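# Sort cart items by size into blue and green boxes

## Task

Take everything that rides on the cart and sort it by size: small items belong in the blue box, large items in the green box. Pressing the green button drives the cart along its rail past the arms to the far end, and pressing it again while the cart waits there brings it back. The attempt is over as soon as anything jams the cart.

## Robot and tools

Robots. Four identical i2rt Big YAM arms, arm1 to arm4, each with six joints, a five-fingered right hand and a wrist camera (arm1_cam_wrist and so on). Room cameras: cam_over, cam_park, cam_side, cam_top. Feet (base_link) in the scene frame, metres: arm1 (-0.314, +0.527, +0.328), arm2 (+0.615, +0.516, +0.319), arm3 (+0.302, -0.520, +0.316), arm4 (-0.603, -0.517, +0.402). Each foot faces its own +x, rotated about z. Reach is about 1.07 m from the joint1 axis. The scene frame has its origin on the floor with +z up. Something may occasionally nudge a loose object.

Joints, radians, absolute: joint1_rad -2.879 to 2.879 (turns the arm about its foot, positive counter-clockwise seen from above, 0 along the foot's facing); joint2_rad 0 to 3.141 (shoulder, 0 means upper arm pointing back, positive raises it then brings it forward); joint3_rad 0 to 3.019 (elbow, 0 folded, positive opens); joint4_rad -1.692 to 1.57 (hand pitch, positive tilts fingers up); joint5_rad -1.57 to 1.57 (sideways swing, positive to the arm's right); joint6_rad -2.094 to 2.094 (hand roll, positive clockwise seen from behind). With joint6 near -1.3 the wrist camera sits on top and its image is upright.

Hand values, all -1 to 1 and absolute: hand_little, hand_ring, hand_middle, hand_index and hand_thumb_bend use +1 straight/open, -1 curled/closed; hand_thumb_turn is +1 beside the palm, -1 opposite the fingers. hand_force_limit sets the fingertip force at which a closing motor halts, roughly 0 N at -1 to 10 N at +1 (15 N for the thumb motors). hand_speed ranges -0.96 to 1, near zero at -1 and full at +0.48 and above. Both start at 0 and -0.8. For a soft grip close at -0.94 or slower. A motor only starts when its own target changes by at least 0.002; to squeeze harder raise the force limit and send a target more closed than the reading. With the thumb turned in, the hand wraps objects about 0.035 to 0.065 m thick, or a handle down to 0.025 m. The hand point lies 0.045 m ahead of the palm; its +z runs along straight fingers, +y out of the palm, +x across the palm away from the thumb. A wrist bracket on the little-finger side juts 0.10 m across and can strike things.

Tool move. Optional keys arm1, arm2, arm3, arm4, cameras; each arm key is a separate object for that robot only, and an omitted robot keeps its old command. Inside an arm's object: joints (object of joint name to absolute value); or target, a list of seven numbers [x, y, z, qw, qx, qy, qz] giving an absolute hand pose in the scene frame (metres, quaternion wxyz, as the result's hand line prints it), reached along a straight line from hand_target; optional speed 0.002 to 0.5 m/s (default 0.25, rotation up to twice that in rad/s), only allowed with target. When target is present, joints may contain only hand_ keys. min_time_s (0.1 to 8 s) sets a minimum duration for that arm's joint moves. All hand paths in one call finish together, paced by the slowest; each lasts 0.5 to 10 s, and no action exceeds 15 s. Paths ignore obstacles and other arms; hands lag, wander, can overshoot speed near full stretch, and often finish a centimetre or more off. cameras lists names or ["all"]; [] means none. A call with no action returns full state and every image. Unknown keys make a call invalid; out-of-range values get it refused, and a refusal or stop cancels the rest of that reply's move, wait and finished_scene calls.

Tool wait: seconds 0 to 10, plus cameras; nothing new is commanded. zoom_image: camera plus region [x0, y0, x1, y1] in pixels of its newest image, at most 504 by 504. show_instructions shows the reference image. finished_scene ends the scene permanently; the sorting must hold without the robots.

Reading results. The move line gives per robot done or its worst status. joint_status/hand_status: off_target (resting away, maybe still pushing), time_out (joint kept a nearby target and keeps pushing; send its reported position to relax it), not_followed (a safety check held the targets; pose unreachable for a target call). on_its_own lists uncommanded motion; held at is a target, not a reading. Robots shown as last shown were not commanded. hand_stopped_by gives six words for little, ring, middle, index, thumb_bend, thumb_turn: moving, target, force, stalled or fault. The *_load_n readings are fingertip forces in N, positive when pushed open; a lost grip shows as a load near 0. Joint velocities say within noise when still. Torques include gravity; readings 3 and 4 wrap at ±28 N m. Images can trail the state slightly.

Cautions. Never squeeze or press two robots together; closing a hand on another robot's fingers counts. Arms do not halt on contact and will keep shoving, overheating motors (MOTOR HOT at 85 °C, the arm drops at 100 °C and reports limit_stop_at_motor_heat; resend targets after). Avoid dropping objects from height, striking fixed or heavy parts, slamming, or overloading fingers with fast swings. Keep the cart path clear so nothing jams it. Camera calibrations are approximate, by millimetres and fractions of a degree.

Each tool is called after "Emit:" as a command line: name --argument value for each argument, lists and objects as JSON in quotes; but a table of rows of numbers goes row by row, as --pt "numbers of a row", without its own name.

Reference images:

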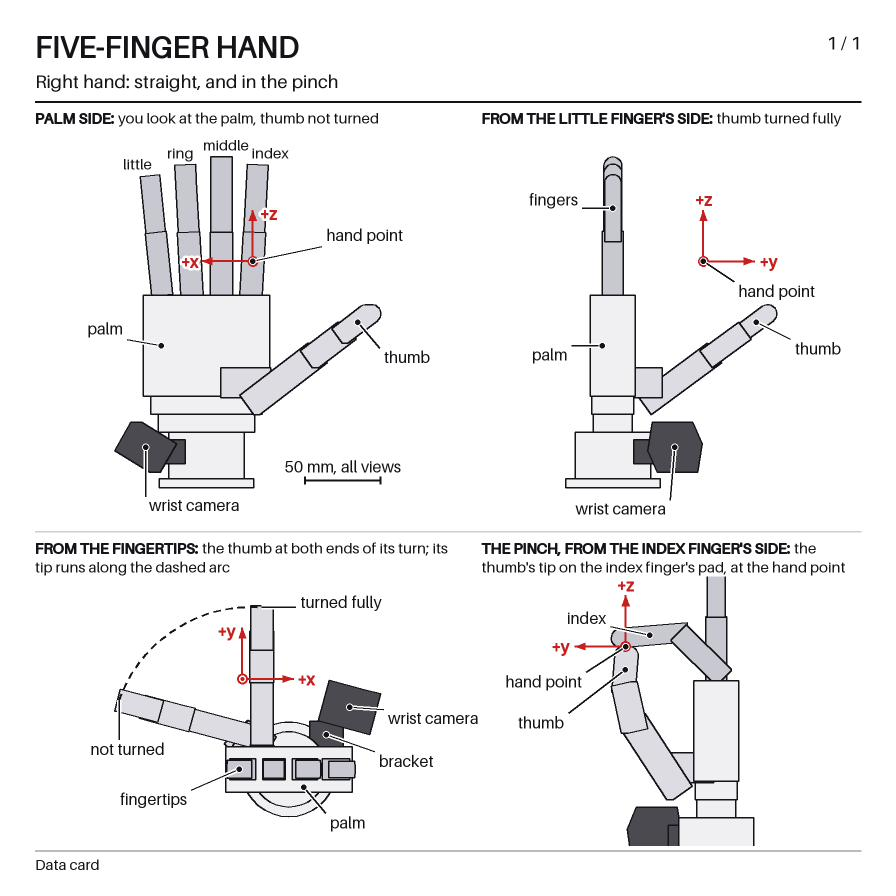

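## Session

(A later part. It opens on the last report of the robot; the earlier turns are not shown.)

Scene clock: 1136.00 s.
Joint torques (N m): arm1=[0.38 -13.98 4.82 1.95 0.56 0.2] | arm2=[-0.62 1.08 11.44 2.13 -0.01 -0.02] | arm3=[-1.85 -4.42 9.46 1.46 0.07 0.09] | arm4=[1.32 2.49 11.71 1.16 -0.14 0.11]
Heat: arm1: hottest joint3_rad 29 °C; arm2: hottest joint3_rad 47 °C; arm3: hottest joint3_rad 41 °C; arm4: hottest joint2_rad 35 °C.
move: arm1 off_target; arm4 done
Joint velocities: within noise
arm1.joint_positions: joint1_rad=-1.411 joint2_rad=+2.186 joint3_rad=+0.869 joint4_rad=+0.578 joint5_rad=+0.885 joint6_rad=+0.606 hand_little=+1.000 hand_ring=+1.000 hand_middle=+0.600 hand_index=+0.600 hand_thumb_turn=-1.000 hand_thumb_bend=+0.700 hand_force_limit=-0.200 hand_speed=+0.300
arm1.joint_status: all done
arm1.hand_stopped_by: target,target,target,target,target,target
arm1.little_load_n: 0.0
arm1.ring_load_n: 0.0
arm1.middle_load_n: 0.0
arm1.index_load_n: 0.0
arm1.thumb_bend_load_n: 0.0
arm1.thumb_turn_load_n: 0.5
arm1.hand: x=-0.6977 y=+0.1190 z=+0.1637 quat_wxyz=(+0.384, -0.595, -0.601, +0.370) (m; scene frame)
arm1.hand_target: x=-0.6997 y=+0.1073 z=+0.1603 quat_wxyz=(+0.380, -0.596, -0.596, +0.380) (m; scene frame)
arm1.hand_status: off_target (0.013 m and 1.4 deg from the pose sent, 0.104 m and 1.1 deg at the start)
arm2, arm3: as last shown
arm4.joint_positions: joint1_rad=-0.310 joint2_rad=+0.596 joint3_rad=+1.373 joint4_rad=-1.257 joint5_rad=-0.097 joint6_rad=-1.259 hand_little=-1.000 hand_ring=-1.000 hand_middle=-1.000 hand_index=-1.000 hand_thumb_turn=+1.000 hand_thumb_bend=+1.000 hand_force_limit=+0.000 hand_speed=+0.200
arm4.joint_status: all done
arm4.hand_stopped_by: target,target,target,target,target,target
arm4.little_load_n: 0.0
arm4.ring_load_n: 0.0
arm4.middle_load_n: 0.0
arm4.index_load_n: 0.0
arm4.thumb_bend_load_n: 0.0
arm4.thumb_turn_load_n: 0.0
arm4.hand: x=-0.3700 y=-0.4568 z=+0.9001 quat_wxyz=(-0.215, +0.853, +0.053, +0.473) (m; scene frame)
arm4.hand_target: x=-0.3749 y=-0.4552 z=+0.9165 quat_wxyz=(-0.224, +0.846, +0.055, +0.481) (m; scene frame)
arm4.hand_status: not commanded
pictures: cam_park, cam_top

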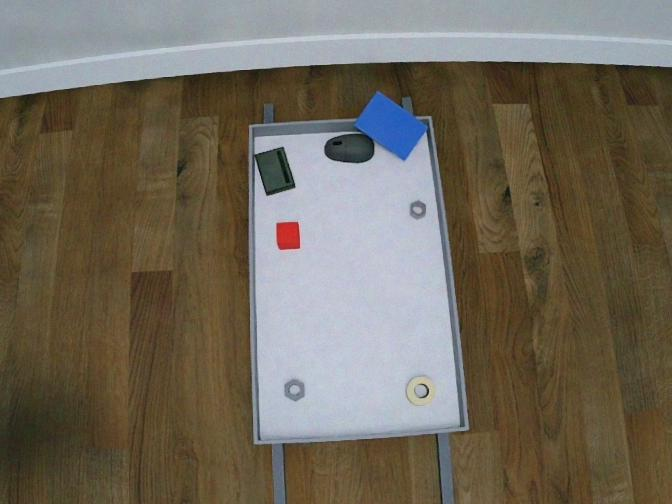

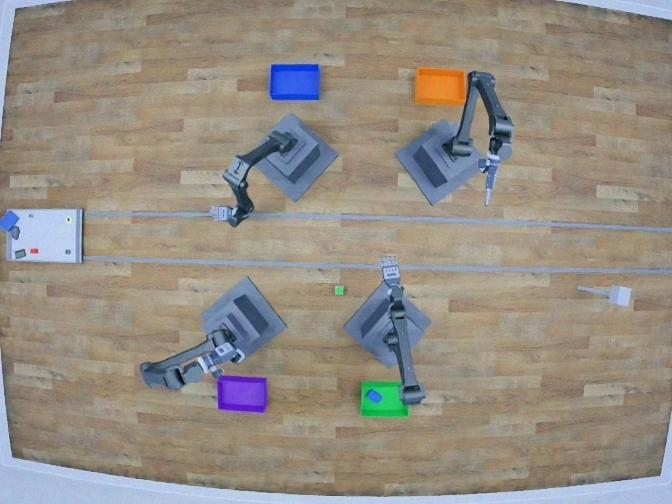

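Emit:
move --arm1 '{"joints": {"joint1_rad": 2.246, "joint2_rad": 0.969, "joint3_rad": 0.379, "joint4_rad": 0.074, "joint5_rad": 0, "joint6_rad": 0}, "min_time_s": 3.5}'

Emit:
move --arm1 '{"target": [-0.297, 1.0, 0.16, 0.5, -0.866, 0.015, -0.009], "speed": 0.25}' --cameras '["arm1_cam_wrist", "cam_top"]'

Emit:
move --arm1 '{"target": [-0.30, 0.93, 0.34, 0.5, -0.866, 0.015, -0.009], "speed": 0.35}'

Emit:
move --arm1 '{"joints": {"joint1_rad": -1.5, "joint2_rad": 2.15, "joint3_rad": 0.9, "joint4_rad": 0.55, "joint5_rad": 0.8, "joint6_rad": 0.55, "hand_thumb_bend": 0.6}, "min_time_s": 3.5}'

Emit:
move --arm1 '{"target": [-0.91, 0.10, 0.15, 0.364, -0.606, -0.606, 0.364], "speed": 0.2}' --cameras '["arm1_cam_wrist", "cam_top"]'

Scene clock: 1184.67 s.
Joint torques (N m): arm1=[0.38 -4.84 6.95 1.44 -0.12 0.01] | arm2=[-0.91 0.97 11.38 2.09 0 -0.02] | arm3=[-1.44 -5.07 9.46 1.21 0.03 0.11] | arm4=[1.26 2.32 11.66 1.21 -0.14 0.12]
Heat: arm1: hottest joint3_rad 29 °C; arm2: hottest joint3_rad 47 °C; arm3: hottest joint3_rad 41 °C; arm4: hottest joint3_rad 36 °C.
move: arm1 done
Joint velocities: within noise
arm1.joint_positions: joint1_rad=+2.238 joint2_rad=+0.979 joint3_rad=+0.393 joint4_rad=+0.084 joint5_rad=+0.003 joint6_rad=+0.010 hand_little=+1.000 hand_ring=+1.000 hand_middle=+0.600 hand_index=+0.600 hand_thumb_turn=-1.000 hand_thumb_bend=+0.700 hand_force_limit=-0.200 hand_speed=+0.300
arm1.joint_status: all done
arm1.hand_stopped_by: target,target,target,target,target,target
arm1.little_load_n: 0.0
arm1.ring_load_n: 0.0
arm1.middle_load_n: 0.0
arm1.index_load_n: 0.0
arm1.thumb_bend_load_n: 0.0
arm1.thumb_turn_load_n: 0.0
arm1.hand: x=-0.3287 y=+0.9179 z=+0.4232 quat_wxyz=(-0.515, +0.857, -0.022, +0.012) (m; scene frame)
arm1.hand_target: x=-0.3321 y=+0.9108 z=+0.4172 quat_wxyz=(-0.509, +0.861, -0.013, +0.011) (m; scene frame)
arm1.hand_status: not commanded
arm2, arm3, arm4: as last shown
arm3.index_load_n: -0.5
arm4.joint_positions: joint1_rad=-0.310 joint2_rad=+0.596 joint3_rad=+1.373 joint4_rad=-1.257 joint5_rad=-0.097 joint6_rad=-1.258 hand_little=-1.000 hand_ring=-1.000 hand_middle=-1.000 hand_index=-1.000 hand_thumb_turn=+1.000 hand_thumb_bend=+1.000 hand_force_limit=+0.000 hand_speed=+0.200
arm4.hand: x=-0.3701 y=-0.4568 z=+0.9001 quat_wxyz=(-0.215, +0.853, +0.053, +0.473) (m; scene frame)
arm4.hand_target: x=-0.3749 y=-0.4552 z=+0.9164 quat_wxyz=(-0.224, +0.846, +0.055, +0.481) (m; scene frame)
pictures: none

Scene clock: 1186.70 s.
Joint torques (N m): arm1=[-0.85 -11.4 2.13 2.3 -0.12 0.02] | arm2=[-1.08 1.08 11.4 2.06 -0.03 -0.03] | arm3=[-0.79 -5.19 9.36 1.25 0.05 0.09] | arm4=[1.38 2.55 11.69 1.2 -0.13 0.11]
Heat: arm1: hottest joint3_rad 29 °C; arm2: hottest joint3_rad 47 °C; arm3: hottest joint3_rad 41 °C; arm4: hottest joint3_rad 36 °C.
move: arm1 done
Joint velocities: within noise
arm1.joint_positions: joint1_rad=+2.161 joint2_rad=+2.183 joint3_rad=+0.548 joint4_rad=+1.085 joint5_rad=-0.079 joint6_rad=-0.035 hand_little=+1.000 hand_ring=+1.000 hand_middle=+0.600 hand_index=+0.600 hand_thumb_turn=-1.000 hand_thumb_bend=+0.700 hand_force_limit=-0.200 hand_speed=+0.300
arm1.joint_status: not commanded
arm1.hand_stopped_by: target,target,target,target,target,target
arm1.little_load_n: 0.0
arm1.ring_load_n: 0.0
arm1.middle_load_n: 0.0
arm1.index_load_n: 0.0
arm1.thumb_bend_load_n: 0.0
arm1.thumb_turn_load_n: 0.0
arm1.hand: x=-0.3011 y=+0.9956 z=+0.1637 quat_wxyz=(-0.495, +0.869, -0.016, +0.006) (m; scene frame)
arm1.hand_target: x=-0.2970 y=+0.9999 z=+0.1601 quat_wxyz=(-0.500, +0.866, -0.015, +0.009) (m; scene frame)
arm1.hand_status: done (0.007 m and 0.7 deg from the pose sent, 0.278 m and 2.2 deg at the start)
arm2, arm3, arm4: as last shown
arm3.index_load_n: 0.0
pictures: arm1_cam_wrist, cam_top
camera_calibration:
arm1_cam_wrist: T_world_to_cam=[[0.209846, -0.494766, -0.84331, 0.6992], [-0.8459, -0.524413, 0.0971799, 0.248797], [-0.490324, 0.692963, -0.528569, -0.628795], [0, 0, 0, 1]] pos_world=[-0.24458, 0.912145, 0.233102]

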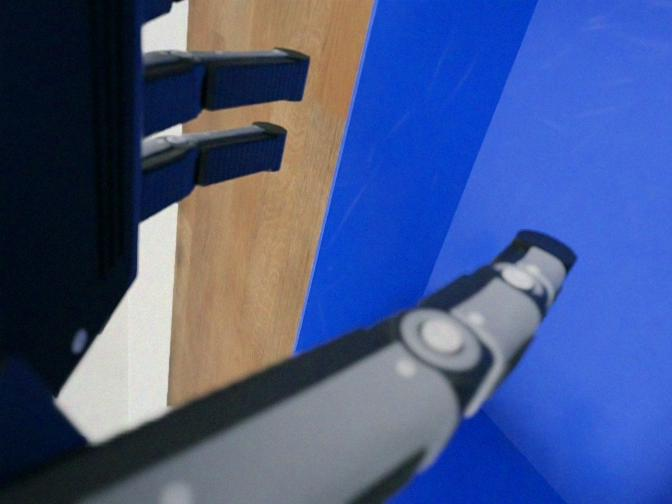

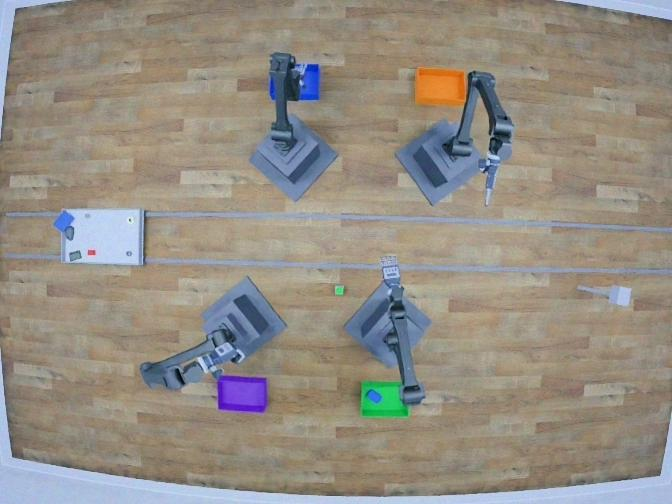

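Scene clock: 1188.40 s.
Joint torques (N m): arm1=[-0.85 -7.53 7.05 1.31 -0.09 0] | arm2=[-0.97 0.62 11.51 2.03 -0.03 -0.03] | arm3=[-1.73 -4.84 9.31 1.22 0.06 0.1] | arm4=[1.49 2.32 11.77 1.21 -0.13 0.13]
Heat: arm1: hottest joint3_rad 29 °C; arm2: hottest joint3_rad 47 °C; arm3: hottest joint3_rad 41 °C; arm4: hottest joint3_rad 36 °C.
move: arm1 off_target
Joint velocities: within noise
arm1.joint_positions: joint1_rad=+2.137 joint2_rad=+1.338 joint3_rad=+0.319 joint4_rad=+0.458 joint5_rad=-0.102 joint6_rad=-0.046 hand_little=+1.000 hand_ring=+1.000 hand_middle=+0.600 hand_index=+0.600 hand_thumb_turn=-1.000 hand_thumb_bend=+0.700 hand_force_limit=-0.200 hand_speed=+0.300
arm1.joint_status: not commanded
arm1.hand_stopped_by: target,target,target,target,target,target
arm1.little_load_n: 0.0
arm1.ring_load_n: 0.0
arm1.middle_load_n: 0.0
arm1.index_load_n: 0.0
arm1.thumb_bend_load_n: 0.0
arm1.thumb_turn_load_n: 0.0
arm1.hand: x=-0.3048 y=+0.9211 z=+0.3301 quat_wxyz=(-0.491, +0.871, -0.017, +0.004) (m; scene frame)
arm1.hand_target: x=-0.2999 y=+0.9298 z=+0.3401 quat_wxyz=(-0.500, +0.866, -0.015, +0.009) (m; scene frame)
arm1.hand_status: off_target (0.014 m and 1.3 deg from the pose sent, 0.188 m and 0.7 deg at the start)
arm2, arm3, arm4: as last shown
pictures: none

Scene clock: 1192.60 s.
Joint torques (N m): arm1=[-0.03 -13.8 5.42 1.89 0.5 0.2] | arm2=[-0.38 1.14 11.41 2.09 0.01 -0.02] | arm3=[-0.79 -4.84 9.55 1.46 -0.01 0.1] | arm4=[1.32 2.32 11.74 1.25 -0.14 0.11]
Heat: arm1: hottest joint3_rad 30 °C; arm2: hottest joint3_rad 47 °C; arm3: hottest joint3_rad 41 °C; arm4: hottest joint3_rad 36 °C.
move: arm1 done
Joint velocities: within noise
arm1.joint_positions: joint1_rad=-1.506 joint2_rad=+2.129 joint3_rad=+0.873 joint4_rad=+0.534 joint5_rad=+0.797 joint6_rad=+0.540 hand_little=+1.000 hand_ring=+1.000 hand_middle=+0.600 hand_index=+0.600 hand_thumb_turn=-1.000 hand_thumb_bend=+0.600 hand_force_limit=-0.200 hand_speed=+0.300
arm1.joint_status: all done
arm1.hand_stopped_by: target,target,target,target,target,target
arm1.little_load_n: 0.0
arm1.ring_load_n: 0.0
arm1.middle_load_n: 0.0
arm1.index_load_n: 0.0
arm1.thumb_bend_load_n: 0.0
arm1.thumb_turn_load_n: 0.0
arm1.hand: x=-0.7315 y=+0.1385 z=+0.1802 quat_wxyz=(+0.375, -0.600, -0.611, +0.354) (m; scene frame)
arm1.hand_target: x=-0.7367 y=+0.1259 z=+0.1792 quat_wxyz=(+0.372, -0.602, -0.604, +0.366) (m; scene frame)
arm1.hand_status: not commanded
arm2, arm3, arm4: as last shown
arm3.middle_load_n: -0.5
pictures: none

Scene clock: 1194.33 s.
Joint torques (N m): arm1=[-0.38 -17.03 8.09 1.14 0.18 0.01] | arm2=[-0.62 0.62 11.4 2.06 -0.02 -0.04] | arm3=[-1.2 -4.66 9.5 1.31 0.04 0.12] | arm4=[1.49 2.32 11.85 1.2 -0.14 0.11]
Heat: arm1: hottest joint3_rad 30 °C; arm2: hottest joint3_rad 47 °C; arm3: hottest joint3_rad 41 °C; arm4: hottest joint3_rad 36 °C.
move: arm1 off_target
Joint velocities: within noise
arm1.joint_positions: joint1_rad=-1.710 joint2_rad=+2.346 joint3_rad=+1.312 joint4_rad=+0.432 joint5_rad=+0.620 joint6_rad=+0.407 hand_little=+1.000 hand_ring=+1.000 hand_middle=+0.600 hand_index=+0.600 hand_thumb_turn=-1.000 hand_thumb_bend=+0.600 hand_force_limit=-0.200 hand_speed=+0.300
arm1.joint_status: not commanded
arm1.hand_stopped_by: target,target,target,target,target,target
arm1.little_load_n: 0.0
arm1.ring_load_n: 0.0
arm1.middle_load_n: 0.0
arm1.index_load_n: -0.5
arm1.thumb_bend_load_n: 0.0
arm1.thumb_turn_load_n: 0.0
arm1.hand: x=-0.9024 y=+0.1049 z=+0.1591 quat_wxyz=(+0.363, -0.609, -0.603, +0.367) (m; scene frame)
arm1.hand_target: x=-0.9094 y=+0.1004 z=+0.1502 quat_wxyz=(+0.364, -0.606, -0.606, +0.364) (m; scene frame)
arm1.hand_status: off_target (0.013 m and 0.6 deg from the pose sent, 0.185 m and 1.9 deg at the start)
arm2.joint_positions: joint1_rad=+0.886 joint2_rad=+0.641 joint3_rad=+1.333 joint4_rad=-1.215 joint5_rad=-0.110 joint6_rad=-1.128 hand_little=+1.000 hand_ring=+1.000 hand_middle=+1.000 hand_index=+1.000 hand_thumb_turn=+1.000 hand_thumb_bend=+1.000 hand_force_limit=+0.000 hand_speed=-0.800
arm2.joint_status: not commanded
arm2.hand_stopped_by: target,target,target,target,target,target
arm2.little_load_n: 0.0
arm2.ring_load_n: 0.0
arm2.middle_load_n: 0.0
arm2.index_load_n: 0.0
arm2.thumb_bend_load_n: 0.0
arm2.thumb_turn_load_n: 0.0
arm2.hand: x=+0.5850 y=+0.2484 z=+0.7882 quat_wxyz=(+0.229, +0.474, -0.728, +0.440) (m; scene frame)
arm2.hand_target: x=+0.5849 y=+0.2487 z=+0.8041 quat_wxyz=(+0.238, +0.470, -0.719, +0.452) (m; scene frame)
arm2.hand_status: not commanded
arm3.joint_positions: joint1_rad=-0.737 joint2_rad=+0.980 joint3_rad=+0.386 joint4_rad=+0.082 joint5_rad=-0.001 joint6_rad=-0.013 hand_little=+0.600 hand_ring=+0.600 hand_middle=+0.600 hand_index=+0.600 hand_thumb_turn=-1.000 hand_thumb_bend=+0.800 hand_force_limit=+0.300 hand_speed=+0.000
arm3.joint_status: not commanded
arm3.hand_stopped_by: target,target,target,target,target,target
arm3.little_load_n: 0.0
arm3.ring_load_n: 0.0
arm3.middle_load_n: 0.0
arm3.index_load_n: 0.0
arm3.thumb_bend_load_n: 0.0
arm3.thumb_turn_load_n: 0.0
arm3.hand: x=+0.2152 y=-0.1411 z=+0.4026 quat_wxyz=(-0.507, +0.859, +0.072, -0.028) (m; scene frame)
arm3.hand_target: x=+0.2202 y=-0.1435 z=+0.4019 quat_wxyz=(-0.505, +0.860, +0.060, -0.027) (m; scene frame)
arm3.hand_status: not commanded
arm4: as last shown
pictures: arm1_cam_wrist, cam_top
camera_calibration:
arm1_cam_wrist: T_world_to_cam=[[0.447462, 0.220754, -0.866629, 0.523831], [0.552736, -0.830069, 0.0739503, 0.571431], [-0.703037, -0.512107, -0.493443, -0.379928], [0, 0, 0, 1]] pos_world=[-0.817348, 0.164126, 0.224237]

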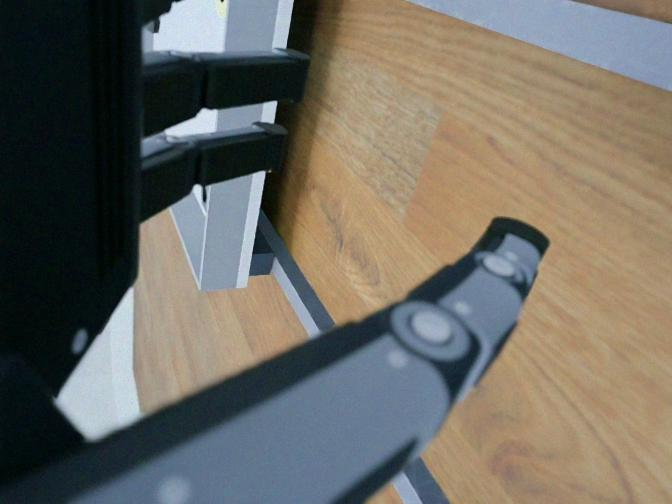

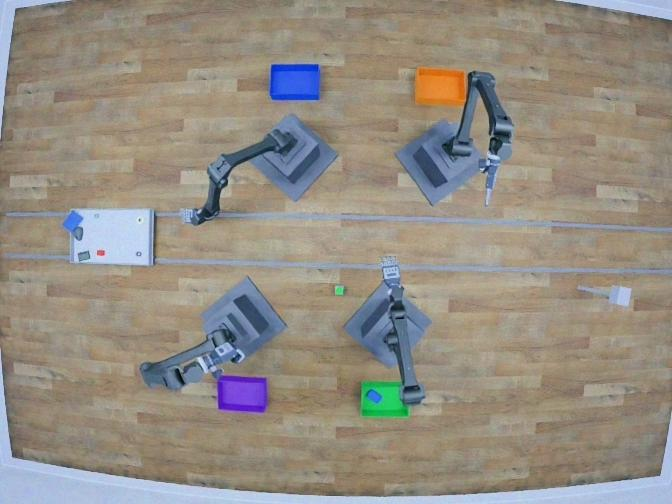

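Emit:
move --arm1 '{"target": [-1.0, 0.102, 0.15, 0.364, -0.606, -0.606, 0.364], "speed": 0.1}' --cameras '["arm1_cam_wrist"]'

Emit:
wait --seconds 4 --cameras '["arm1_cam_wrist"]'

Scene clock: 1200.60 s.
Joint torques (N m): arm1=[-0.85 -18.78 9.36 1.16 0.15 0.04] | arm2=[-0.5 1.2 11.54 2.14 -0.01 -0.02] | arm3=[-0.97 -4.19 9.35 1.4 0 0.11] | arm4=[1.32 2.49 11.79 1.2 -0.12 0.11]
Heat: arm1: hottest joint3_rad 30 °C; arm2: hottest joint3_rad 47 °C; arm3: hottest joint3_rad 42 °C; arm4: hottest joint3_rad 36 °C.
move: arm1 off_target
Joint velocities: within noise
arm1.joint_positions: joint1_rad=-1.798 joint2_rad=+2.449 joint3_rad=+1.562 joint4_rad=+0.314 joint5_rad=+0.545 joint6_rad=+0.347 hand_little=+1.000 hand_ring=+1.000 hand_middle=+0.600 hand_index=+0.600 hand_thumb_turn=-1.000 hand_thumb_bend=+0.600 hand_force_limit=-0.200 hand_speed=+0.300
arm1.joint_status: not commanded
arm1.hand_stopped_by: target,target,target,target,target,target
arm1.little_load_n: 0.0
arm1.ring_load_n: 0.5
arm1.middle_load_n: 0.0
arm1.index_load_n: 0.0
arm1.thumb_bend_load_n: 0.0
arm1.thumb_turn_load_n: 0.0
arm1.hand: x=-0.9899 y=+0.1051 z=+0.1587 quat_wxyz=(+0.362, -0.608, -0.604, +0.366) (m; scene frame)
arm1.hand_target: x=-0.9992 y=+0.1024 z=+0.1503 quat_wxyz=(+0.364, -0.606, -0.606, +0.364) (m; scene frame)
arm1.hand_status: off_target (0.014 m and 0.4 deg from the pose sent, 0.098 m and 0.6 deg at the start)
arm2, arm3, arm4: as last shown
arm2.middle_load_n: -0.5
pictures: arm1_cam_wrist
camera_calibration:
arm1_cam_wrist: T_world_to_cam=[[0.449307, 0.223608, -0.864941, 0.56385], [0.554382, -0.828996, 0.0736666, 0.621657], [-0.70056, -0.512606, -0.496438, -0.438627], [0, 0, 0, 1]] pos_world=[-0.905262, 0.164427, 0.22415]

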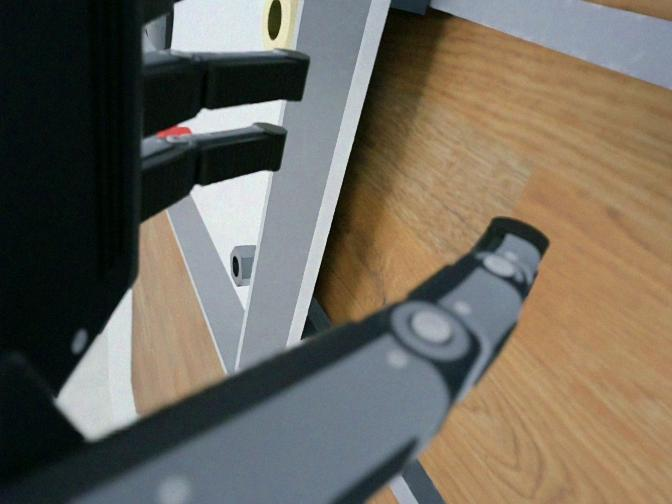

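Scene clock: 1204.60 s.
Joint torques (N m): arm1=[-0.67 -19.08 9.5 1.22 0.12 -0.03] | arm2=[-0.38 0.97 11.4 2.19 -0.01 -0.02] | arm3=[-1.85 -5.07 9.42 1.48 0.05 0.09] | arm4=[1.2 2.26 11.71 1.17 -0.14 0.1]
Heat: arm1: hottest joint3_rad 31 °C; arm2: hottest joint3_rad 47 °C; arm3: hottest joint3_rad 42 °C; arm4: hottest joint3_rad 36 °C.
Joint velocities: within noise
arm1.joint_positions: joint1_rad=-1.798 joint2_rad=+2.449 joint3_rad=+1.562 joint4_rad=+0.314 joint5_rad=+0.545 joint6_rad=+0.346 hand_little=+1.000 hand_ring=+1.000 hand_middle=+0.600 hand_index=+0.600 hand_thumb_turn=-1.000 hand_thumb_bend=+0.600 hand_force_limit=-0.200 hand_speed=+0.300
arm1.joint_status: not commanded
arm1.hand_stopped_by: target,target,target,target,target,target
arm1.little_load_n: 0.0
arm1.ring_load_n: 0.0
arm1.middle_load_n: 0.0
arm1.index_load_n: 0.0
arm1.thumb_bend_load_n: 0.0
arm1.thumb_turn_load_n: 0.0
arm1.hand: x=-0.9901 y=+0.1050 z=+0.1589 quat_wxyz=(+0.362, -0.608, -0.604, +0.366) (m; scene frame)
arm1.hand_target: x=-0.9992 y=+0.1024 z=+0.1504 quat_wxyz=(+0.364, -0.606, -0.606, +0.364) (m; scene frame)
arm1.hand_status: off_target (0.014 m and 0.4 deg from the pose sent, 0.098 m and 0.6 deg at the start)
arm2.joint_positions: joint1_rad=+0.886 joint2_rad=+0.641 joint3_rad=+1.333 joint4_rad=-1.215 joint5_rad=-0.110 joint6_rad=-1.128 hand_little=+1.000 hand_ring=+1.000 hand_middle=+1.000 hand_index=+1.000 hand_thumb_turn=+1.000 hand_thumb_bend=+1.000 hand_force_limit=+0.000 hand_speed=-0.800
arm2.joint_status: not commanded
arm2.hand_stopped_by: target,target,target,target,target,target
arm2.little_load_n: 0.0
arm2.ring_load_n: 0.0
arm2.middle_load_n: 0.0
arm2.index_load_n: 0.0
arm2.thumb_bend_load_n: 0.0
arm2.thumb_turn_load_n: 0.0
arm2.hand: x=+0.5850 y=+0.2484 z=+0.7882 quat_wxyz=(+0.229, +0.474, -0.728, +0.440) (m; scene frame)
arm2.hand_target: x=+0.5849 y=+0.2487 z=+0.8041 quat_wxyz=(+0.238, +0.470, -0.719, +0.452) (m; scene frame)
arm2.hand_status: not commanded
arm3.joint_positions: joint1_rad=-0.737 joint2_rad=+0.980 joint3_rad=+0.386 joint4_rad=+0.082 joint5_rad=-0.001 joint6_rad=-0.013 hand_little=+0.600 hand_ring=+0.600 hand_middle=+0.600 hand_index=+0.600 hand_thumb_turn=-1.000 hand_thumb_bend=+0.800 hand_force_limit=+0.300 hand_speed=+0.000
arm3.joint_status: not commanded
arm3.hand_stopped_by: target,target,target,target,target,target
arm3.little_load_n: -0.5
arm3.ring_load_n: 0.0
arm3.middle_load_n: 0.0
arm3.index_load_n: 0.0
arm3.thumb_bend_load_n: 0.0
arm3.thumb_turn_load_n: 0.0
arm3.hand: x=+0.2152 y=-0.1411 z=+0.4026 quat_wxyz=(-0.507, +0.859, +0.072, -0.028) (m; scene frame)
arm3.hand_target: x=+0.2202 y=-0.1435 z=+0.4019 quat_wxyz=(-0.505, +0.860, +0.060, -0.027) (m; scene frame)
arm3.hand_status: not commanded
arm4.joint_positions: joint1_rad=-0.310 joint2_rad=+0.596 joint3_rad=+1.373 joint4_rad=-1.257 joint5_rad=-0.097 joint6_rad=-1.258 hand_little=-1.000 hand_ring=-1.000 hand_middle=-1.000 hand_index=-1.000 hand_thumb_turn=+1.000 hand_thumb_bend=+1.000 hand_force_limit=+0.000 hand_speed=+0.200
arm4.joint_status: not commanded
arm4.hand_stopped_by: target,target,target,target,target,target
arm4.little_load_n: 0.0
arm4.ring_load_n: 0.0
arm4.middle_load_n: 0.0
arm4.index_load_n: 0.0
arm4.thumb_bend_load_n: -0.5
arm4.thumb_turn_load_n: 0.0
arm4.hand: x=-0.3701 y=-0.4568 z=+0.9001 quat_wxyz=(-0.215, +0.853, +0.053, +0.473) (m; scene frame)
arm4.hand_target: x=-0.3749 y=-0.4552 z=+0.9164 quat_wxyz=(-0.224, +0.846, +0.055, +0.481) (m; scene frame)
arm4.hand_status: not commanded
wait: 4.00 s; at rest by 0.27 s
pictures: arm1_cam_wrist
camera_calibration:
arm1_cam_wrist: T_world_to_cam=[[0.448955, 0.223753, -0.865086, 0.56378], [0.554555, -0.828903, 0.0734042, 0.621815], [-0.700648, -0.512693, -0.496224, -0.438763], [0, 0, 0, 1]] pos_world=[-0.905361, 0.164327, 0.224349]

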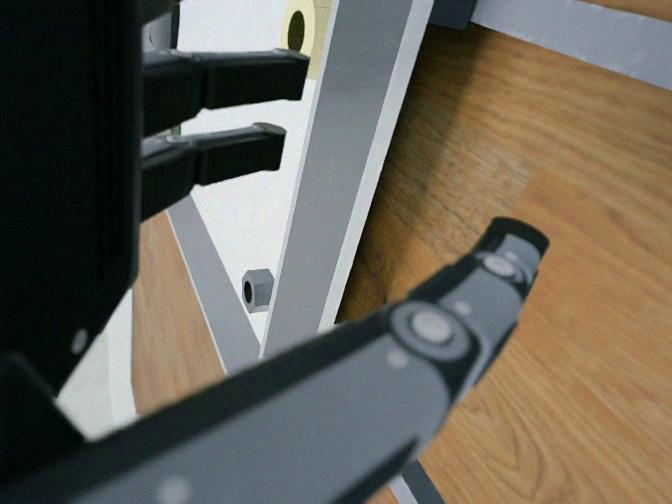

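Emit:
wait --seconds 1 --cameras '["arm1_cam_wrist"]'

Scene clock: 1213.07 s.
Joint torques (N m): arm1=[-0.79 -18.96 9.31 1.28 0.14 0.02] | arm2=[-0.85 0.91 11.47 2.11 0 -0.01] | arm3=[-1.08 -4.95 9.52 1.29 0.05 0.11] | arm4=[1.61 2.02 11.67 1.18 -0.14 0.12]
Heat: arm1: hottest joint3_rad 33 °C; arm2: hottest joint3_rad 47 °C; arm3: hottest joint3_rad 42 °C; arm4: hottest joint3_rad 36 °C.
Joint velocities: within noise
arm1.joint_positions: joint1_rad=-1.798 joint2_rad=+2.449 joint3_rad=+1.562 joint4_rad=+0.314 joint5_rad=+0.545 joint6_rad=+0.346 hand_little=+1.000 hand_ring=+1.000 hand_middle=+0.600 hand_index=+0.600 hand_thumb_turn=-1.000 hand_thumb_bend=+0.600 hand_force_limit=-0.200 hand_speed=+0.300
arm1.joint_status: not commanded
arm1.hand_stopped_by: target,target,target,target,target,target
arm1.little_load_n: 0.0
arm1.ring_load_n: -0.5
arm1.middle_load_n: -0.5
arm1.index_load_n: -0.5
arm1.thumb_bend_load_n: 0.0
arm1.thumb_turn_load_n: 0.0
arm1.hand: x=-0.9901 y=+0.1050 z=+0.1589 quat_wxyz=(+0.362, -0.608, -0.604, +0.366) (m; scene frame)
arm1.hand_target: x=-0.9992 y=+0.1024 z=+0.1504 quat_wxyz=(+0.364, -0.606, -0.606, +0.364) (m; scene frame)
arm1.hand_status: off_target (0.014 m and 0.4 deg from the pose sent, 0.098 m and 0.6 deg at the start)
arm2.joint_positions: joint1_rad=+0.886 joint2_rad=+0.641 joint3_rad=+1.333 joint4_rad=-1.215 joint5_rad=-0.110 joint6_rad=-1.128 hand_little=+1.000 hand_ring=+1.000 hand_middle=+1.000 hand_index=+1.000 hand_thumb_turn=+1.000 hand_thumb_bend=+1.000 hand_force_limit=+0.000 hand_speed=-0.800
arm2.joint_status: not commanded
arm2.hand_stopped_by: target,target,target,target,target,target
arm2.little_load_n: 0.0
arm2.ring_load_n: 0.0
arm2.middle_load_n: 0.0
arm2.index_load_n: 0.0
arm2.thumb_bend_load_n: 0.0
arm2.thumb_turn_load_n: 0.0
arm2.hand: x=+0.5850 y=+0.2484 z=+0.7882 quat_wxyz=(+0.229, +0.474, -0.728, +0.440) (m; scene frame)
arm2.hand_target: x=+0.5849 y=+0.2487 z=+0.8041 quat_wxyz=(+0.238, +0.470, -0.719, +0.452) (m; scene frame)
arm2.hand_status: not commanded
arm3.joint_positions: joint1_rad=-0.737 joint2_rad=+0.980 joint3_rad=+0.386 joint4_rad=+0.082 joint5_rad=-0.001 joint6_rad=-0.013 hand_little=+0.600 hand_ring=+0.600 hand_middle=+0.600 hand_index=+0.600 hand_thumb_turn=-1.000 hand_thumb_bend=+0.800 hand_force_limit=+0.300 hand_speed=+0.000
arm3.joint_status: not commanded
arm3.hand_stopped_by: target,target,target,target,target,target
arm3.little_load_n: 0.0
arm3.ring_load_n: 0.0
arm3.middle_load_n: 0.0
arm3.index_load_n: 0.0
arm3.thumb_bend_load_n: 0.0
arm3.thumb_turn_load_n: 0.0
arm3.hand: x=+0.2152 y=-0.1411 z=+0.4026 quat_wxyz=(-0.507, +0.859, +0.072, -0.028) (m; scene frame)
arm3.hand_target: x=+0.2202 y=-0.1435 z=+0.4019 quat_wxyz=(-0.505, +0.860, +0.060, -0.027) (m; scene frame)
arm3.hand_status: not commanded
arm4.joint_positions: joint1_rad=-0.310 joint2_rad=+0.596 joint3_rad=+1.373 joint4_rad=-1.257 joint5_rad=-0.097 joint6_rad=-1.258 hand_little=-1.000 hand_ring=-1.000 hand_middle=-1.000 hand_index=-1.000 hand_thumb_turn=+1.000 hand_thumb_bend=+1.000 hand_force_limit=+0.000 hand_speed=+0.200
arm4.joint_status: not commanded
arm4.hand_stopped_by: target,target,target,target,target,target
arm4.little_load_n: 0.0
arm4.ring_load_n: 0.0
arm4.middle_load_n: 0.0
arm4.index_load_n: 0.0
arm4.thumb_bend_load_n: 0.0
arm4.thumb_turn_load_n: 0.0
arm4.hand: x=-0.3701 y=-0.4568 z=+0.9001 quat_wxyz=(-0.215, +0.853, +0.053, +0.473) (m; scene frame)
arm4.hand_target: x=-0.3749 y=-0.4552 z=+0.9164 quat_wxyz=(-0.224, +0.846, +0.055, +0.481) (m; scene frame)
arm4.hand_status: not commanded
wait: 1.00 s; at rest from the start
pictures: arm1_cam_wrist
camera_calibration:
arm1_cam_wrist: T_world_to_cam=[[0.448955, 0.223753, -0.865086, 0.56378], [0.554555, -0.828903, 0.0734042, 0.621815], [-0.700648, -0.512693, -0.496224, -0.438763], [0, 0, 0, 1]] pos_world=[-0.905361, 0.164327, 0.224349]

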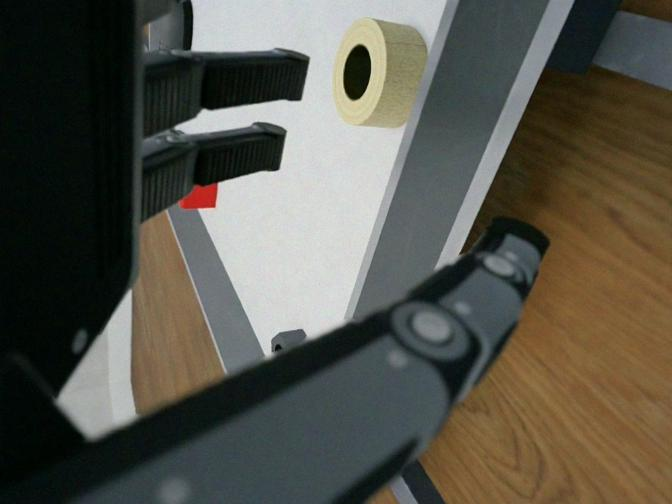

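Emit:
move --arm1 '{"target": [-0.995, 0.108, 0.072, 0.364, -0.606, -0.606, 0.364], "speed": 0.06}' --cameras '["arm1_cam_wrist"]'

Emit:
move --arm1 '{"target": [-0.945, 0.108, 0.072, 0.364, -0.606, -0.606, 0.364], "speed": 0.0094, "joints": {"hand_speed": -0.85, "hand_force_limit": -0.2, "hand_index": 0, "hand_middle": 0, "hand_thumb_bend": 0.2}}' --cameras '["arm1_cam_wrist"]'

Emit:
move --arm1 '{"target": [-0.90, 0.14, 0.28, 0.364, -0.606, -0.606, 0.364], "speed": 0.14}' --cameras '["arm1_cam_wrist", "cam_top"]'

Scene clock: 1223.23 s.
Joint torques (N m): arm1=[-2.84 -17.85 8.55 2.25 -1.44 0.74] | arm2=[-0.73 1.03 11.34 2.02 -0.03 -0.04] | arm3=[-1.44 -4.31 9.68 1.28 0.05 0.1] | arm4=[1.32 2.49 11.75 1.14 -0.13 0.12]
Heat: arm1: hottest joint3_rad 33 °C; arm2: hottest joint3_rad 47 °C; arm3: hottest joint3_rad 42 °C; arm4: hottest joint3_rad 36 °C.
move: arm1 off_target
Joint velocities: within noise
arm1.joint_positions: joint1_rad=-1.767 joint2_rad=+2.579 joint3_rad=+1.614 joint4_rad=+0.386 joint5_rad=+0.587 joint6_rad=+0.275 hand_little=+1.000 hand_ring=+1.000 hand_middle=+0.601 hand_index=+0.600 hand_thumb_turn=-1.000 hand_thumb_bend=+0.606 hand_force_limit=-0.200 hand_speed=+0.300
arm1.joint_status: not commanded
arm1.hand_stopped_by: target,target,target,target,target,target
arm1.little_load_n: 0.0
arm1.ring_load_n: 0.0
arm1.middle_load_n: 5.5
arm1.index_load_n: 0.0
arm1.thumb_bend_load_n: 21.0
arm1.thumb_turn_load_n: -4.5
arm1.hand: x=-0.9762 y=+0.0992 z=+0.0947 quat_wxyz=(+0.385, -0.582, -0.626, +0.348) (m; scene frame)
arm1.hand_target: x=-0.9923 y=+0.1097 z=+0.0738 quat_wxyz=(+0.365, -0.606, -0.606, +0.364) (m; scene frame)
arm1.hand_status: off_target (0.031 m and 4.7 deg from the pose sent, 0.087 m and 0.4 deg at the start)
arm2, arm3, arm4: as last shown
arm3.middle_load_n: 0.5
pictures: arm1_cam_wrist
camera_calibration:
arm1_cam_wrist: T_world_to_cam=[[0.433586, 0.309313, -0.846362, 0.478044], [0.578371, -0.815772, -0.0018374, 0.643051], [-0.691007, -0.488714, -0.532605, -0.453392], [0, 0, 0, 1]] pos_world=[-0.892492, 0.155138, 0.164301]

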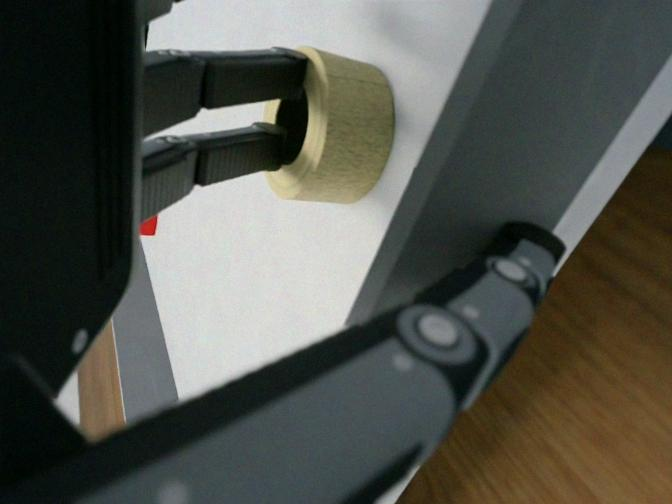

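Scene clock: 1228.77 s.
Joint torques (N m): arm1=[-3.84 -17.08 7.68 2.74 -1.38 0.68] | arm2=[-0.91 1.08 11.44 2.15 0 -0.03] | arm3=[-1.2 -4.25 9.25 1.42 0.09 0.11] | arm4=[1.49 2.43 11.75 1.18 -0.13 0.13]
Heat: arm1: hottest joint3_rad 33 °C; arm2: hottest joint3_rad 47 °C; arm3: hottest joint3_rad 42 °C; arm4: hottest joint3_rad 36 °C.
move: arm1 off_target
Joint velocities: within noise
arm1.joint_positions: joint1_rad=-1.716 joint2_rad=+2.523 joint3_rad=+1.466 joint4_rad=+0.450 joint5_rad=+0.627 joint6_rad=+0.309 hand_little=+1.000 hand_ring=+1.000 hand_middle=+0.601 hand_index=+0.575 hand_thumb_turn=-1.000 hand_thumb_bend=+0.606 hand_force_limit=-0.200 hand_speed=-0.850
arm1.joint_status: hand_middle off_target (ended at +0.601, target +0.000); hand_index off_target (ended at +0.575, target +0.000); hand_thumb_bend off_target (ended at +0.606, target +0.200); the others done
arm1.hand_stopped_by: target,target,force,force,force,target
arm1.little_load_n: 0.0
arm1.ring_load_n: 0.0
arm1.middle_load_n: 5.5
arm1.index_load_n: 5.0
arm1.thumb_bend_load_n: 22.5
arm1.thumb_turn_load_n: -1.5
arm1.hand: x=-0.9236 y=+0.0995 z=+0.0932 quat_wxyz=(+0.384, -0.581, -0.629, +0.345) (m; scene frame)
arm1.hand_target: x=-0.9425 y=+0.1099 z=+0.0739 quat_wxyz=(+0.365, -0.606, -0.606, +0.363) (m; scene frame)
arm1.hand_status: off_target (0.031 m and 5.0 deg from the pose sent, 0.040 m and 4.7 deg at the start)
arm2, arm3, arm4: as last shown
arm3.middle_load_n: 0.0
pictures: arm1_cam_wrist
camera_calibration:
arm1_cam_wrist: T_world_to_cam=[[0.438899, 0.314688, -0.841629, 0.457744], [0.580472, -0.814279, -0.00175267, 0.614667], [-0.685872, -0.487772, -0.540054, -0.412353], [0, 0, 0, 1]] pos_world=[-0.840522, 0.15533, 0.163635]

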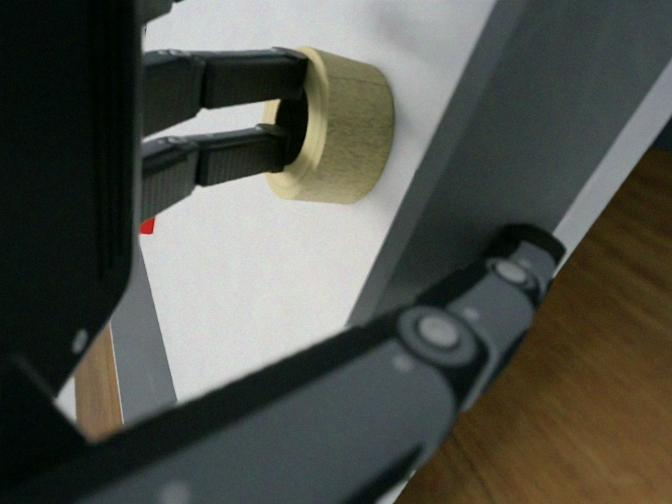

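Scene clock: 1231.20 s.
Joint torques (N m): arm1=[-1.2 -18.55 5.35 1.16 0.31 0.23] | arm2=[-0.91 1.14 11.45 2.04 -0.02 -0.03] | arm3=[-1.44 -4.72 9.43 1.61 0.07 0.14] | arm4=[1.32 2.49 11.74 1.2 -0.14 0.11]
Heat: arm1: hottest joint3_rad 33 °C; arm2: hottest joint3_rad 47 °C; arm3: hottest joint3_rad 42 °C; arm4: hottest joint3_rad 36 °C.
move: arm1 done
Joint velocities: within noise
arm1.joint_positions: joint1_rad=-1.749 joint2_rad=+2.057 joint3_rad=+1.197 joint4_rad=+0.284 joint5_rad=+0.582 joint6_rad=+0.358 hand_little=+1.000 hand_ring=+1.000 hand_middle=+0.600 hand_index=+0.574 hand_thumb_turn=-1.000 hand_thumb_bend=+0.600 hand_force_limit=-0.200 hand_speed=-0.850
arm1.joint_status: not commanded
arm1.hand_stopped_by: target,target,force,force,force,target
arm1.little_load_n: 0.0
arm1.ring_load_n: 0.0
arm1.middle_load_n: 0.0
arm1.index_load_n: 0.0
arm1.thumb_bend_load_n: 0.0
arm1.thumb_turn_load_n: 0.0
arm1.hand: x=-0.9024 y=+0.1334 z=+0.2816 quat_wxyz=(+0.365, -0.601, -0.607, +0.369) (m; scene frame)
arm1.hand_target: x=-0.9001 y=+0.1399 z=+0.2801 quat_wxyz=(+0.364, -0.606, -0.606, +0.364) (m; scene frame)
arm1.hand_status: done (0.007 m and 0.9 deg from the pose sent, 0.193 m and 5.0 deg at the start)
arm2, arm3, arm4: as last shown
arm3.ring_load_n: -0.5
pictures: arm1_cam_wrist, cam_top
camera_calibration:
arm1_cam_wrist: T_world_to_cam=[[0.436936, 0.235099, -0.868226, 0.612716], [0.5659, -0.822126, 0.062174, 0.60018], [-0.699174, -0.518495, -0.492259, -0.300921], [0, 0, 0, 1]] pos_world=[-0.817756, 0.193349, 0.346529]

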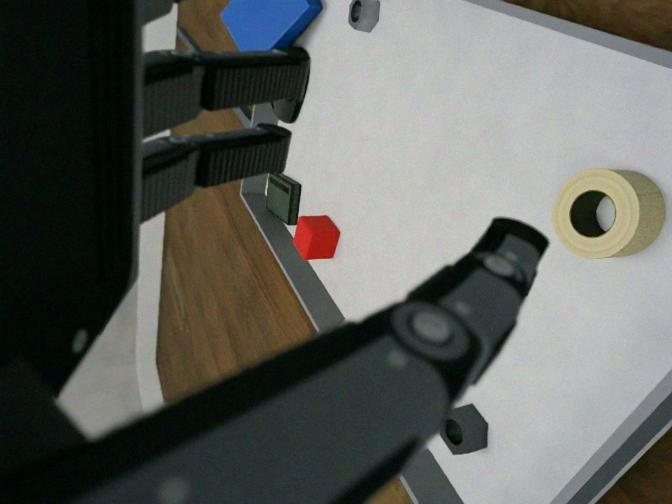

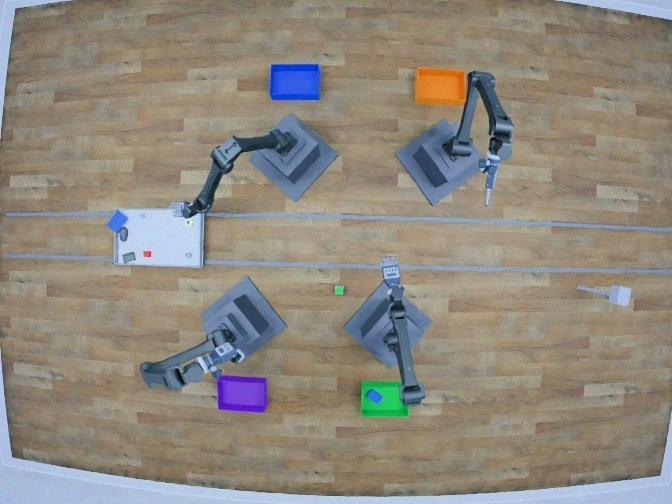

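Emit:
move --arm1 '{"target": [-0.66, -0.108, 0.14, 0.38, -0.5964, -0.5964, 0.38], "speed": 0.25, "joints": {"hand_speed": 0.3, "hand_index": 0.5, "hand_middle": 0.5, "hand_thumb_bend": 0.5}}' --cameras '["arm1_cam_wrist"]'

Scene clock: 1252.40 s.
Joint torques (N m): arm1=[-0.85 -17.96 8.29 0.59 0.71 0.28] | arm2=[-0.85 0.79 11.52 2.11 0 -0.02] | arm3=[-1.32 -5.19 9.36 1.42 0.06 0.08] | arm4=[1.55 2.14 11.74 1.2 -0.15 0.12]
Heat: arm1: hottest joint3_rad 32 °C; arm2: hottest joint3_rad 47 °C; arm3: hottest joint3_rad 42 °C; arm4: hottest joint3_rad 36 °C.
move: arm1 off_target
Joint velocities: within noise
arm1.joint_positions: joint1_rad=-1.167 joint2_rad=+2.422 joint3_rad=+1.505 joint4_rad=-0.055 joint5_rad=+1.039 joint6_rad=+0.905 hand_little=+1.000 hand_ring=+1.000 hand_middle=+0.500 hand_index=+0.500 hand_thumb_turn=-1.000 hand_thumb_bend=+0.500 hand_force_limit=-0.200 hand_speed=+0.300
arm1.joint_status: all done
arm1.hand_stopped_by: target,target,target,target,target,target
arm1.little_load_n: 0.0
arm1.ring_load_n: 0.0
arm1.middle_load_n: 0.0
arm1.index_load_n: 0.0
arm1.thumb_bend_load_n: 0.0
arm1.thumb_turn_load_n: 0.0
arm1.hand: x=-0.6528 y=-0.1004 z=+0.1462 quat_wxyz=(+0.380, -0.591, -0.602, +0.379) (m; scene frame)
arm1.hand_target: x=-0.6599 y=-0.1074 z=+0.1403 quat_wxyz=(+0.380, -0.596, -0.596, +0.380) (m; scene frame)
arm1.hand_status: off_target (0.012 m and 0.9 deg from the pose sent, 0.370 m and 2.5 deg at the start)
arm2, arm3, arm4: as last shown
arm3.ring_load_n: 0.0
pictures: arm1_cam_wrist
camera_calibration:
arm1_cam_wrist: T_world_to_cam=[[0.401518, 0.244745, -0.882544, 0.421157], [0.569386, -0.821477, 0.0312358, 0.282007], [-0.717344, -0.515049, -0.469192, -0.329215], [0, 0, 0, 1]] pos_world=[-0.565834, -0.0409763, 0.208416]

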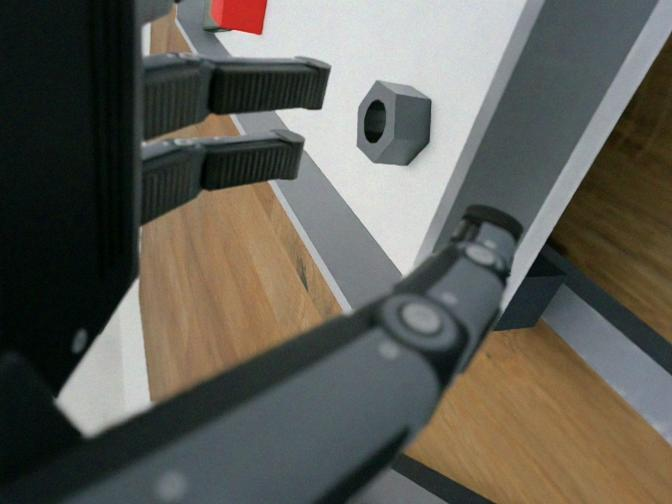

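Emit:
move --arm1 '{"target": [-0.655, -0.119, 0.068, 0.38, -0.5964, -0.5964, 0.38], "speed": 0.06}' --cameras '["arm1_cam_wrist"]'

Emit:
move --arm1 '{"target": [-0.61, -0.119, 0.068, 0.38, -0.5964, -0.5964, 0.38], "speed": 0.0094, "joints": {"hand_speed": -0.85, "hand_force_limit": -0.2, "hand_index": 0, "hand_middle": 0, "hand_thumb_bend": 0}}' --cameras '["arm1_cam_wrist"]'

Emit:
move --arm1 '{"target": [-0.58, -0.06, 0.28, 0.38, -0.5964, -0.5964, 0.38], "speed": 0.14}' --cameras '["arm1_cam_wrist", "cam_top"]'

Scene clock: 1263.47 s.
Joint torques (N m): arm1=[-0.15 -18.32 7.62 1.28 0.47 0.25] | arm2=[-0.56 1.32 11.41 2.1 0.03 -0.01] | arm3=[-0.91 -4.42 9.44 1.39 0.03 0.11] | arm4=[1.32 2.32 11.75 1.21 -0.13 0.12]
Heat: arm1: hottest joint3_rad 33 °C; arm2: hottest joint3_rad 47 °C; arm3: hottest joint3_rad 42 °C; arm4: hottest joint3_rad 37 °C.
move: arm1 off_target
Joint velocities: within noise
arm1.joint_positions: joint1_rad=-1.165 joint2_rad=+2.576 joint3_rad=+1.624 joint4_rad=-0.045 joint5_rad=+1.052 joint6_rad=+0.927 hand_little=+1.000 hand_ring=+1.000 hand_middle=+0.500 hand_index=+0.500 hand_thumb_turn=-1.000 hand_thumb_bend=+0.500 hand_force_limit=-0.200 hand_speed=+0.300
arm1.joint_status: not commanded
arm1.hand_stopped_by: target,target,target,target,target,target
arm1.little_load_n: 0.0
arm1.ring_load_n: 0.0
arm1.middle_load_n: 0.0
arm1.index_load_n: 0.0
arm1.thumb_bend_load_n: 0.0
arm1.thumb_turn_load_n: -1.0
arm1.hand: x=-0.6565 y=-0.1108 z=+0.0847 quat_wxyz=(+0.385, -0.594, -0.599, +0.375) (m; scene frame)
arm1.hand_target: x=-0.6545 y=-0.1181 z=+0.0686 quat_wxyz=(+0.380, -0.596, -0.596, +0.380) (m; scene frame)
arm1.hand_status: off_target (0.019 m and 0.9 deg from the pose sent, 0.080 m and 0.9 deg at the start)
arm2, arm3, arm4: as last shown
pictures: arm1_cam_wrist
camera_calibration:
arm1_cam_wrist: T_world_to_cam=[[0.402325, 0.244762, -0.882171, 0.371334], [0.558, -0.829484, 0.0243396, 0.269669], [-0.725789, -0.502044, -0.470299, -0.369972], [0, 0, 0, 1]] pos_world=[-0.568394, -0.0529445, 0.147019]

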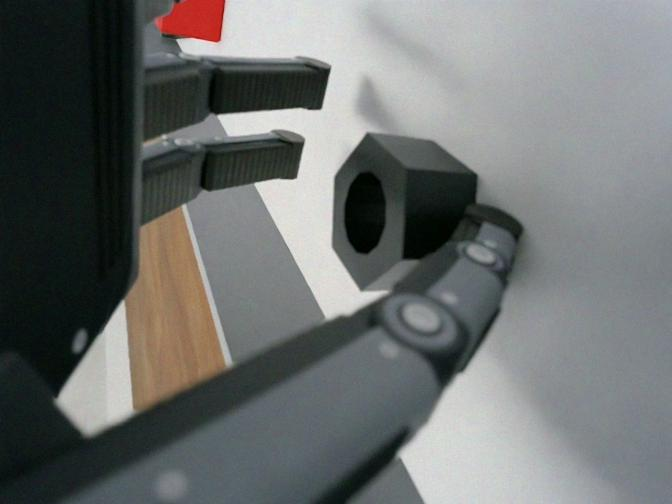

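Scene clock: 1268.70 s.
Joint torques (N m): arm1=[0.5 -19.25 6.05 0.57 0.2 0.3] | arm2=[-0.62 1.14 11.4 2.07 -0.03 -0.04] | arm3=[-1.44 -5.3 9.33 1.21 0.08 0.12] | arm4=[1.38 2.37 11.74 1.13 -0.12 0.14]
Heat: arm1: hottest joint3_rad 33 °C; arm2: hottest joint3_rad 47 °C; arm3: hottest joint3_rad 42 °C; arm4: hottest joint3_rad 37 °C.
move: arm1 off_target
Joint velocities: within noise
arm1.joint_positions: joint1_rad=-1.100 joint2_rad=+2.581 joint3_rad=+1.625 joint4_rad=-0.122 joint5_rad=+1.096 joint6_rad=+1.040 hand_little=+1.000 hand_ring=+1.000 hand_middle=+0.100 hand_index=+0.155 hand_thumb_turn=-1.000 hand_thumb_bend=+0.311 hand_force_limit=-0.200 hand_speed=-0.850
arm1.joint_status: hand_middle off_target (ended at +0.100, target +0.000); hand_index off_target (ended at +0.155, target +0.000); hand_thumb_bend off_target (ended at +0.311, target +0.000); the others done
arm1.hand_stopped_by: target,target,force,force,force,target
arm1.little_load_n: 0.0
arm1.ring_load_n: 0.0
arm1.middle_load_n: 0.5
arm1.index_load_n: 2.5
arm1.thumb_bend_load_n: 1.0
arm1.thumb_turn_load_n: -0.5
arm1.hand: x=-0.6171 y=-0.1174 z=+0.0813 quat_wxyz=(+0.386, -0.595, -0.592, +0.383) (m; scene frame)
arm1.hand_target: x=-0.6100 y=-0.1186 z=+0.0682 quat_wxyz=(+0.380, -0.596, -0.596, +0.380) (m; scene frame)
arm1.hand_status: off_target (0.015 m and 0.9 deg from the pose sent, 0.050 m and 1.0 deg at the start)
arm2, arm3, arm4: as last shown
arm3.little_load_n: -0.5
arm3.ring_load_n: -0.5
arm3.thumb_turn_load_n: 0.5
pictures: arm1_cam_wrist
camera_calibration:
arm1_cam_wrist: T_world_to_cam=[[0.390294, 0.231333, -0.891154, 0.345748], [0.555342, -0.831169, 0.0274585, 0.240252], [-0.734348, -0.505612, -0.452869, -0.353479], [0, 0, 0, 1]] pos_world=[-0.527941, -0.0590158, 0.141439]

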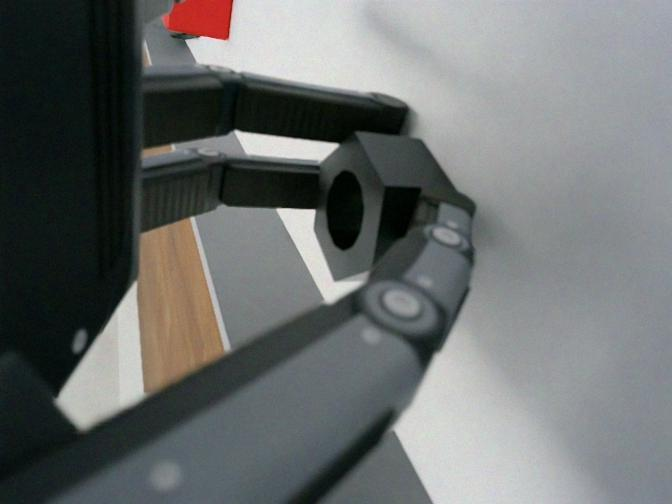

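Scene clock: 1271.13 s.
Joint torques (N m): arm1=[0.44 -19.25 5.35 0.66 0.83 0.25] | arm2=[-0.67 0.79 11.49 2.15 0 -0.03] | arm3=[-1.08 -5.19 9.66 1.37 0.07 0.13] | arm4=[1.38 2.2 11.78 1.16 -0.14 0.11]
Heat: arm1: hottest joint3_rad 33 °C; arm2: hottest joint3_rad 47 °C; arm3: hottest joint3_rad 42 °C; arm4: hottest joint3_rad 37 °C.
move: arm1 done
Joint velocities: within noise
arm1.joint_positions: joint1_rad=-1.072 joint2_rad=+2.085 joint3_rad=+1.303 joint4_rad=-0.364 joint5_rad=+1.091 joint6_rad=+1.101 hand_little=+1.000 hand_ring=+1.000 hand_middle=+0.100 hand_index=+0.155 hand_thumb_turn=-1.000 hand_thumb_bend=+0.311 hand_force_limit=-0.200 hand_speed=-0.850
arm1.joint_status: not commanded
arm1.hand_stopped_by: target,target,force,force,force,target
arm1.little_load_n: 0.0
arm1.ring_load_n: -0.5
arm1.middle_load_n: 0.5
arm1.index_load_n: 2.5
arm1.thumb_bend_load_n: 2.5
arm1.thumb_turn_load_n: 0.0
arm1.hand: x=-0.5845 y=-0.0599 z=+0.2726 quat_wxyz=(+0.382, -0.595, -0.599, +0.375) (m; scene frame)
arm1.hand_target: x=-0.5800 y=-0.0601 z=+0.2799 quat_wxyz=(+0.380, -0.596, -0.596, +0.380) (m; scene frame)
arm1.hand_status: done (0.009 m and 0.7 deg from the pose sent, 0.210 m and 0.9 deg at the start)
arm2, arm3, arm4: as last shown
arm2.index_load_n: 0.5
arm3.little_load_n: 0.0
arm3.ring_load_n: 0.0
arm3.thumb_turn_load_n: 0.0
arm4.little_load_n: -0.5
pictures: arm1_cam_wrist, cam_top
camera_calibration:
arm1_cam_wrist: T_world_to_cam=[[0.406711, 0.240785, -0.881254, 0.497694], [0.558863, -0.828661, 0.031508, 0.265748], [-0.722675, -0.505315, -0.471591, -0.201859], [0, 0, 0, 1]] pos_world=[-0.496813, -0.00162441, 0.335027]

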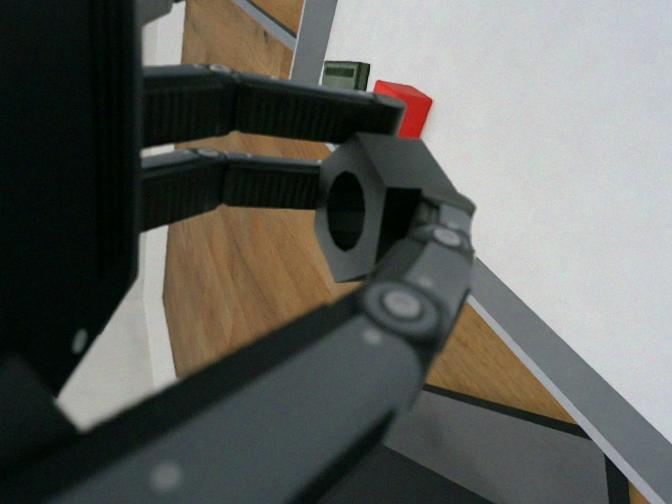

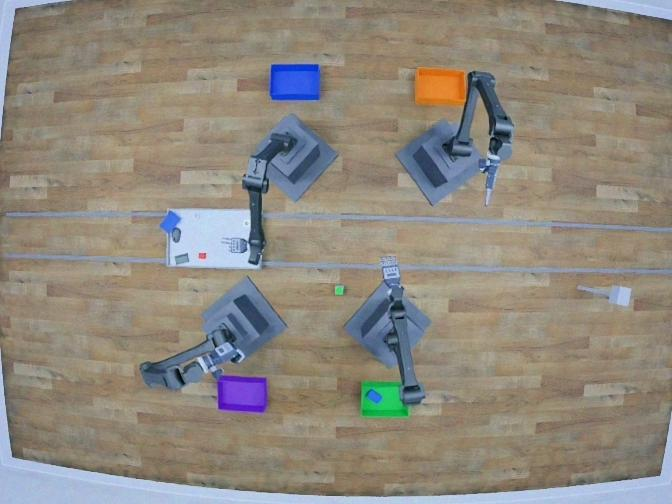

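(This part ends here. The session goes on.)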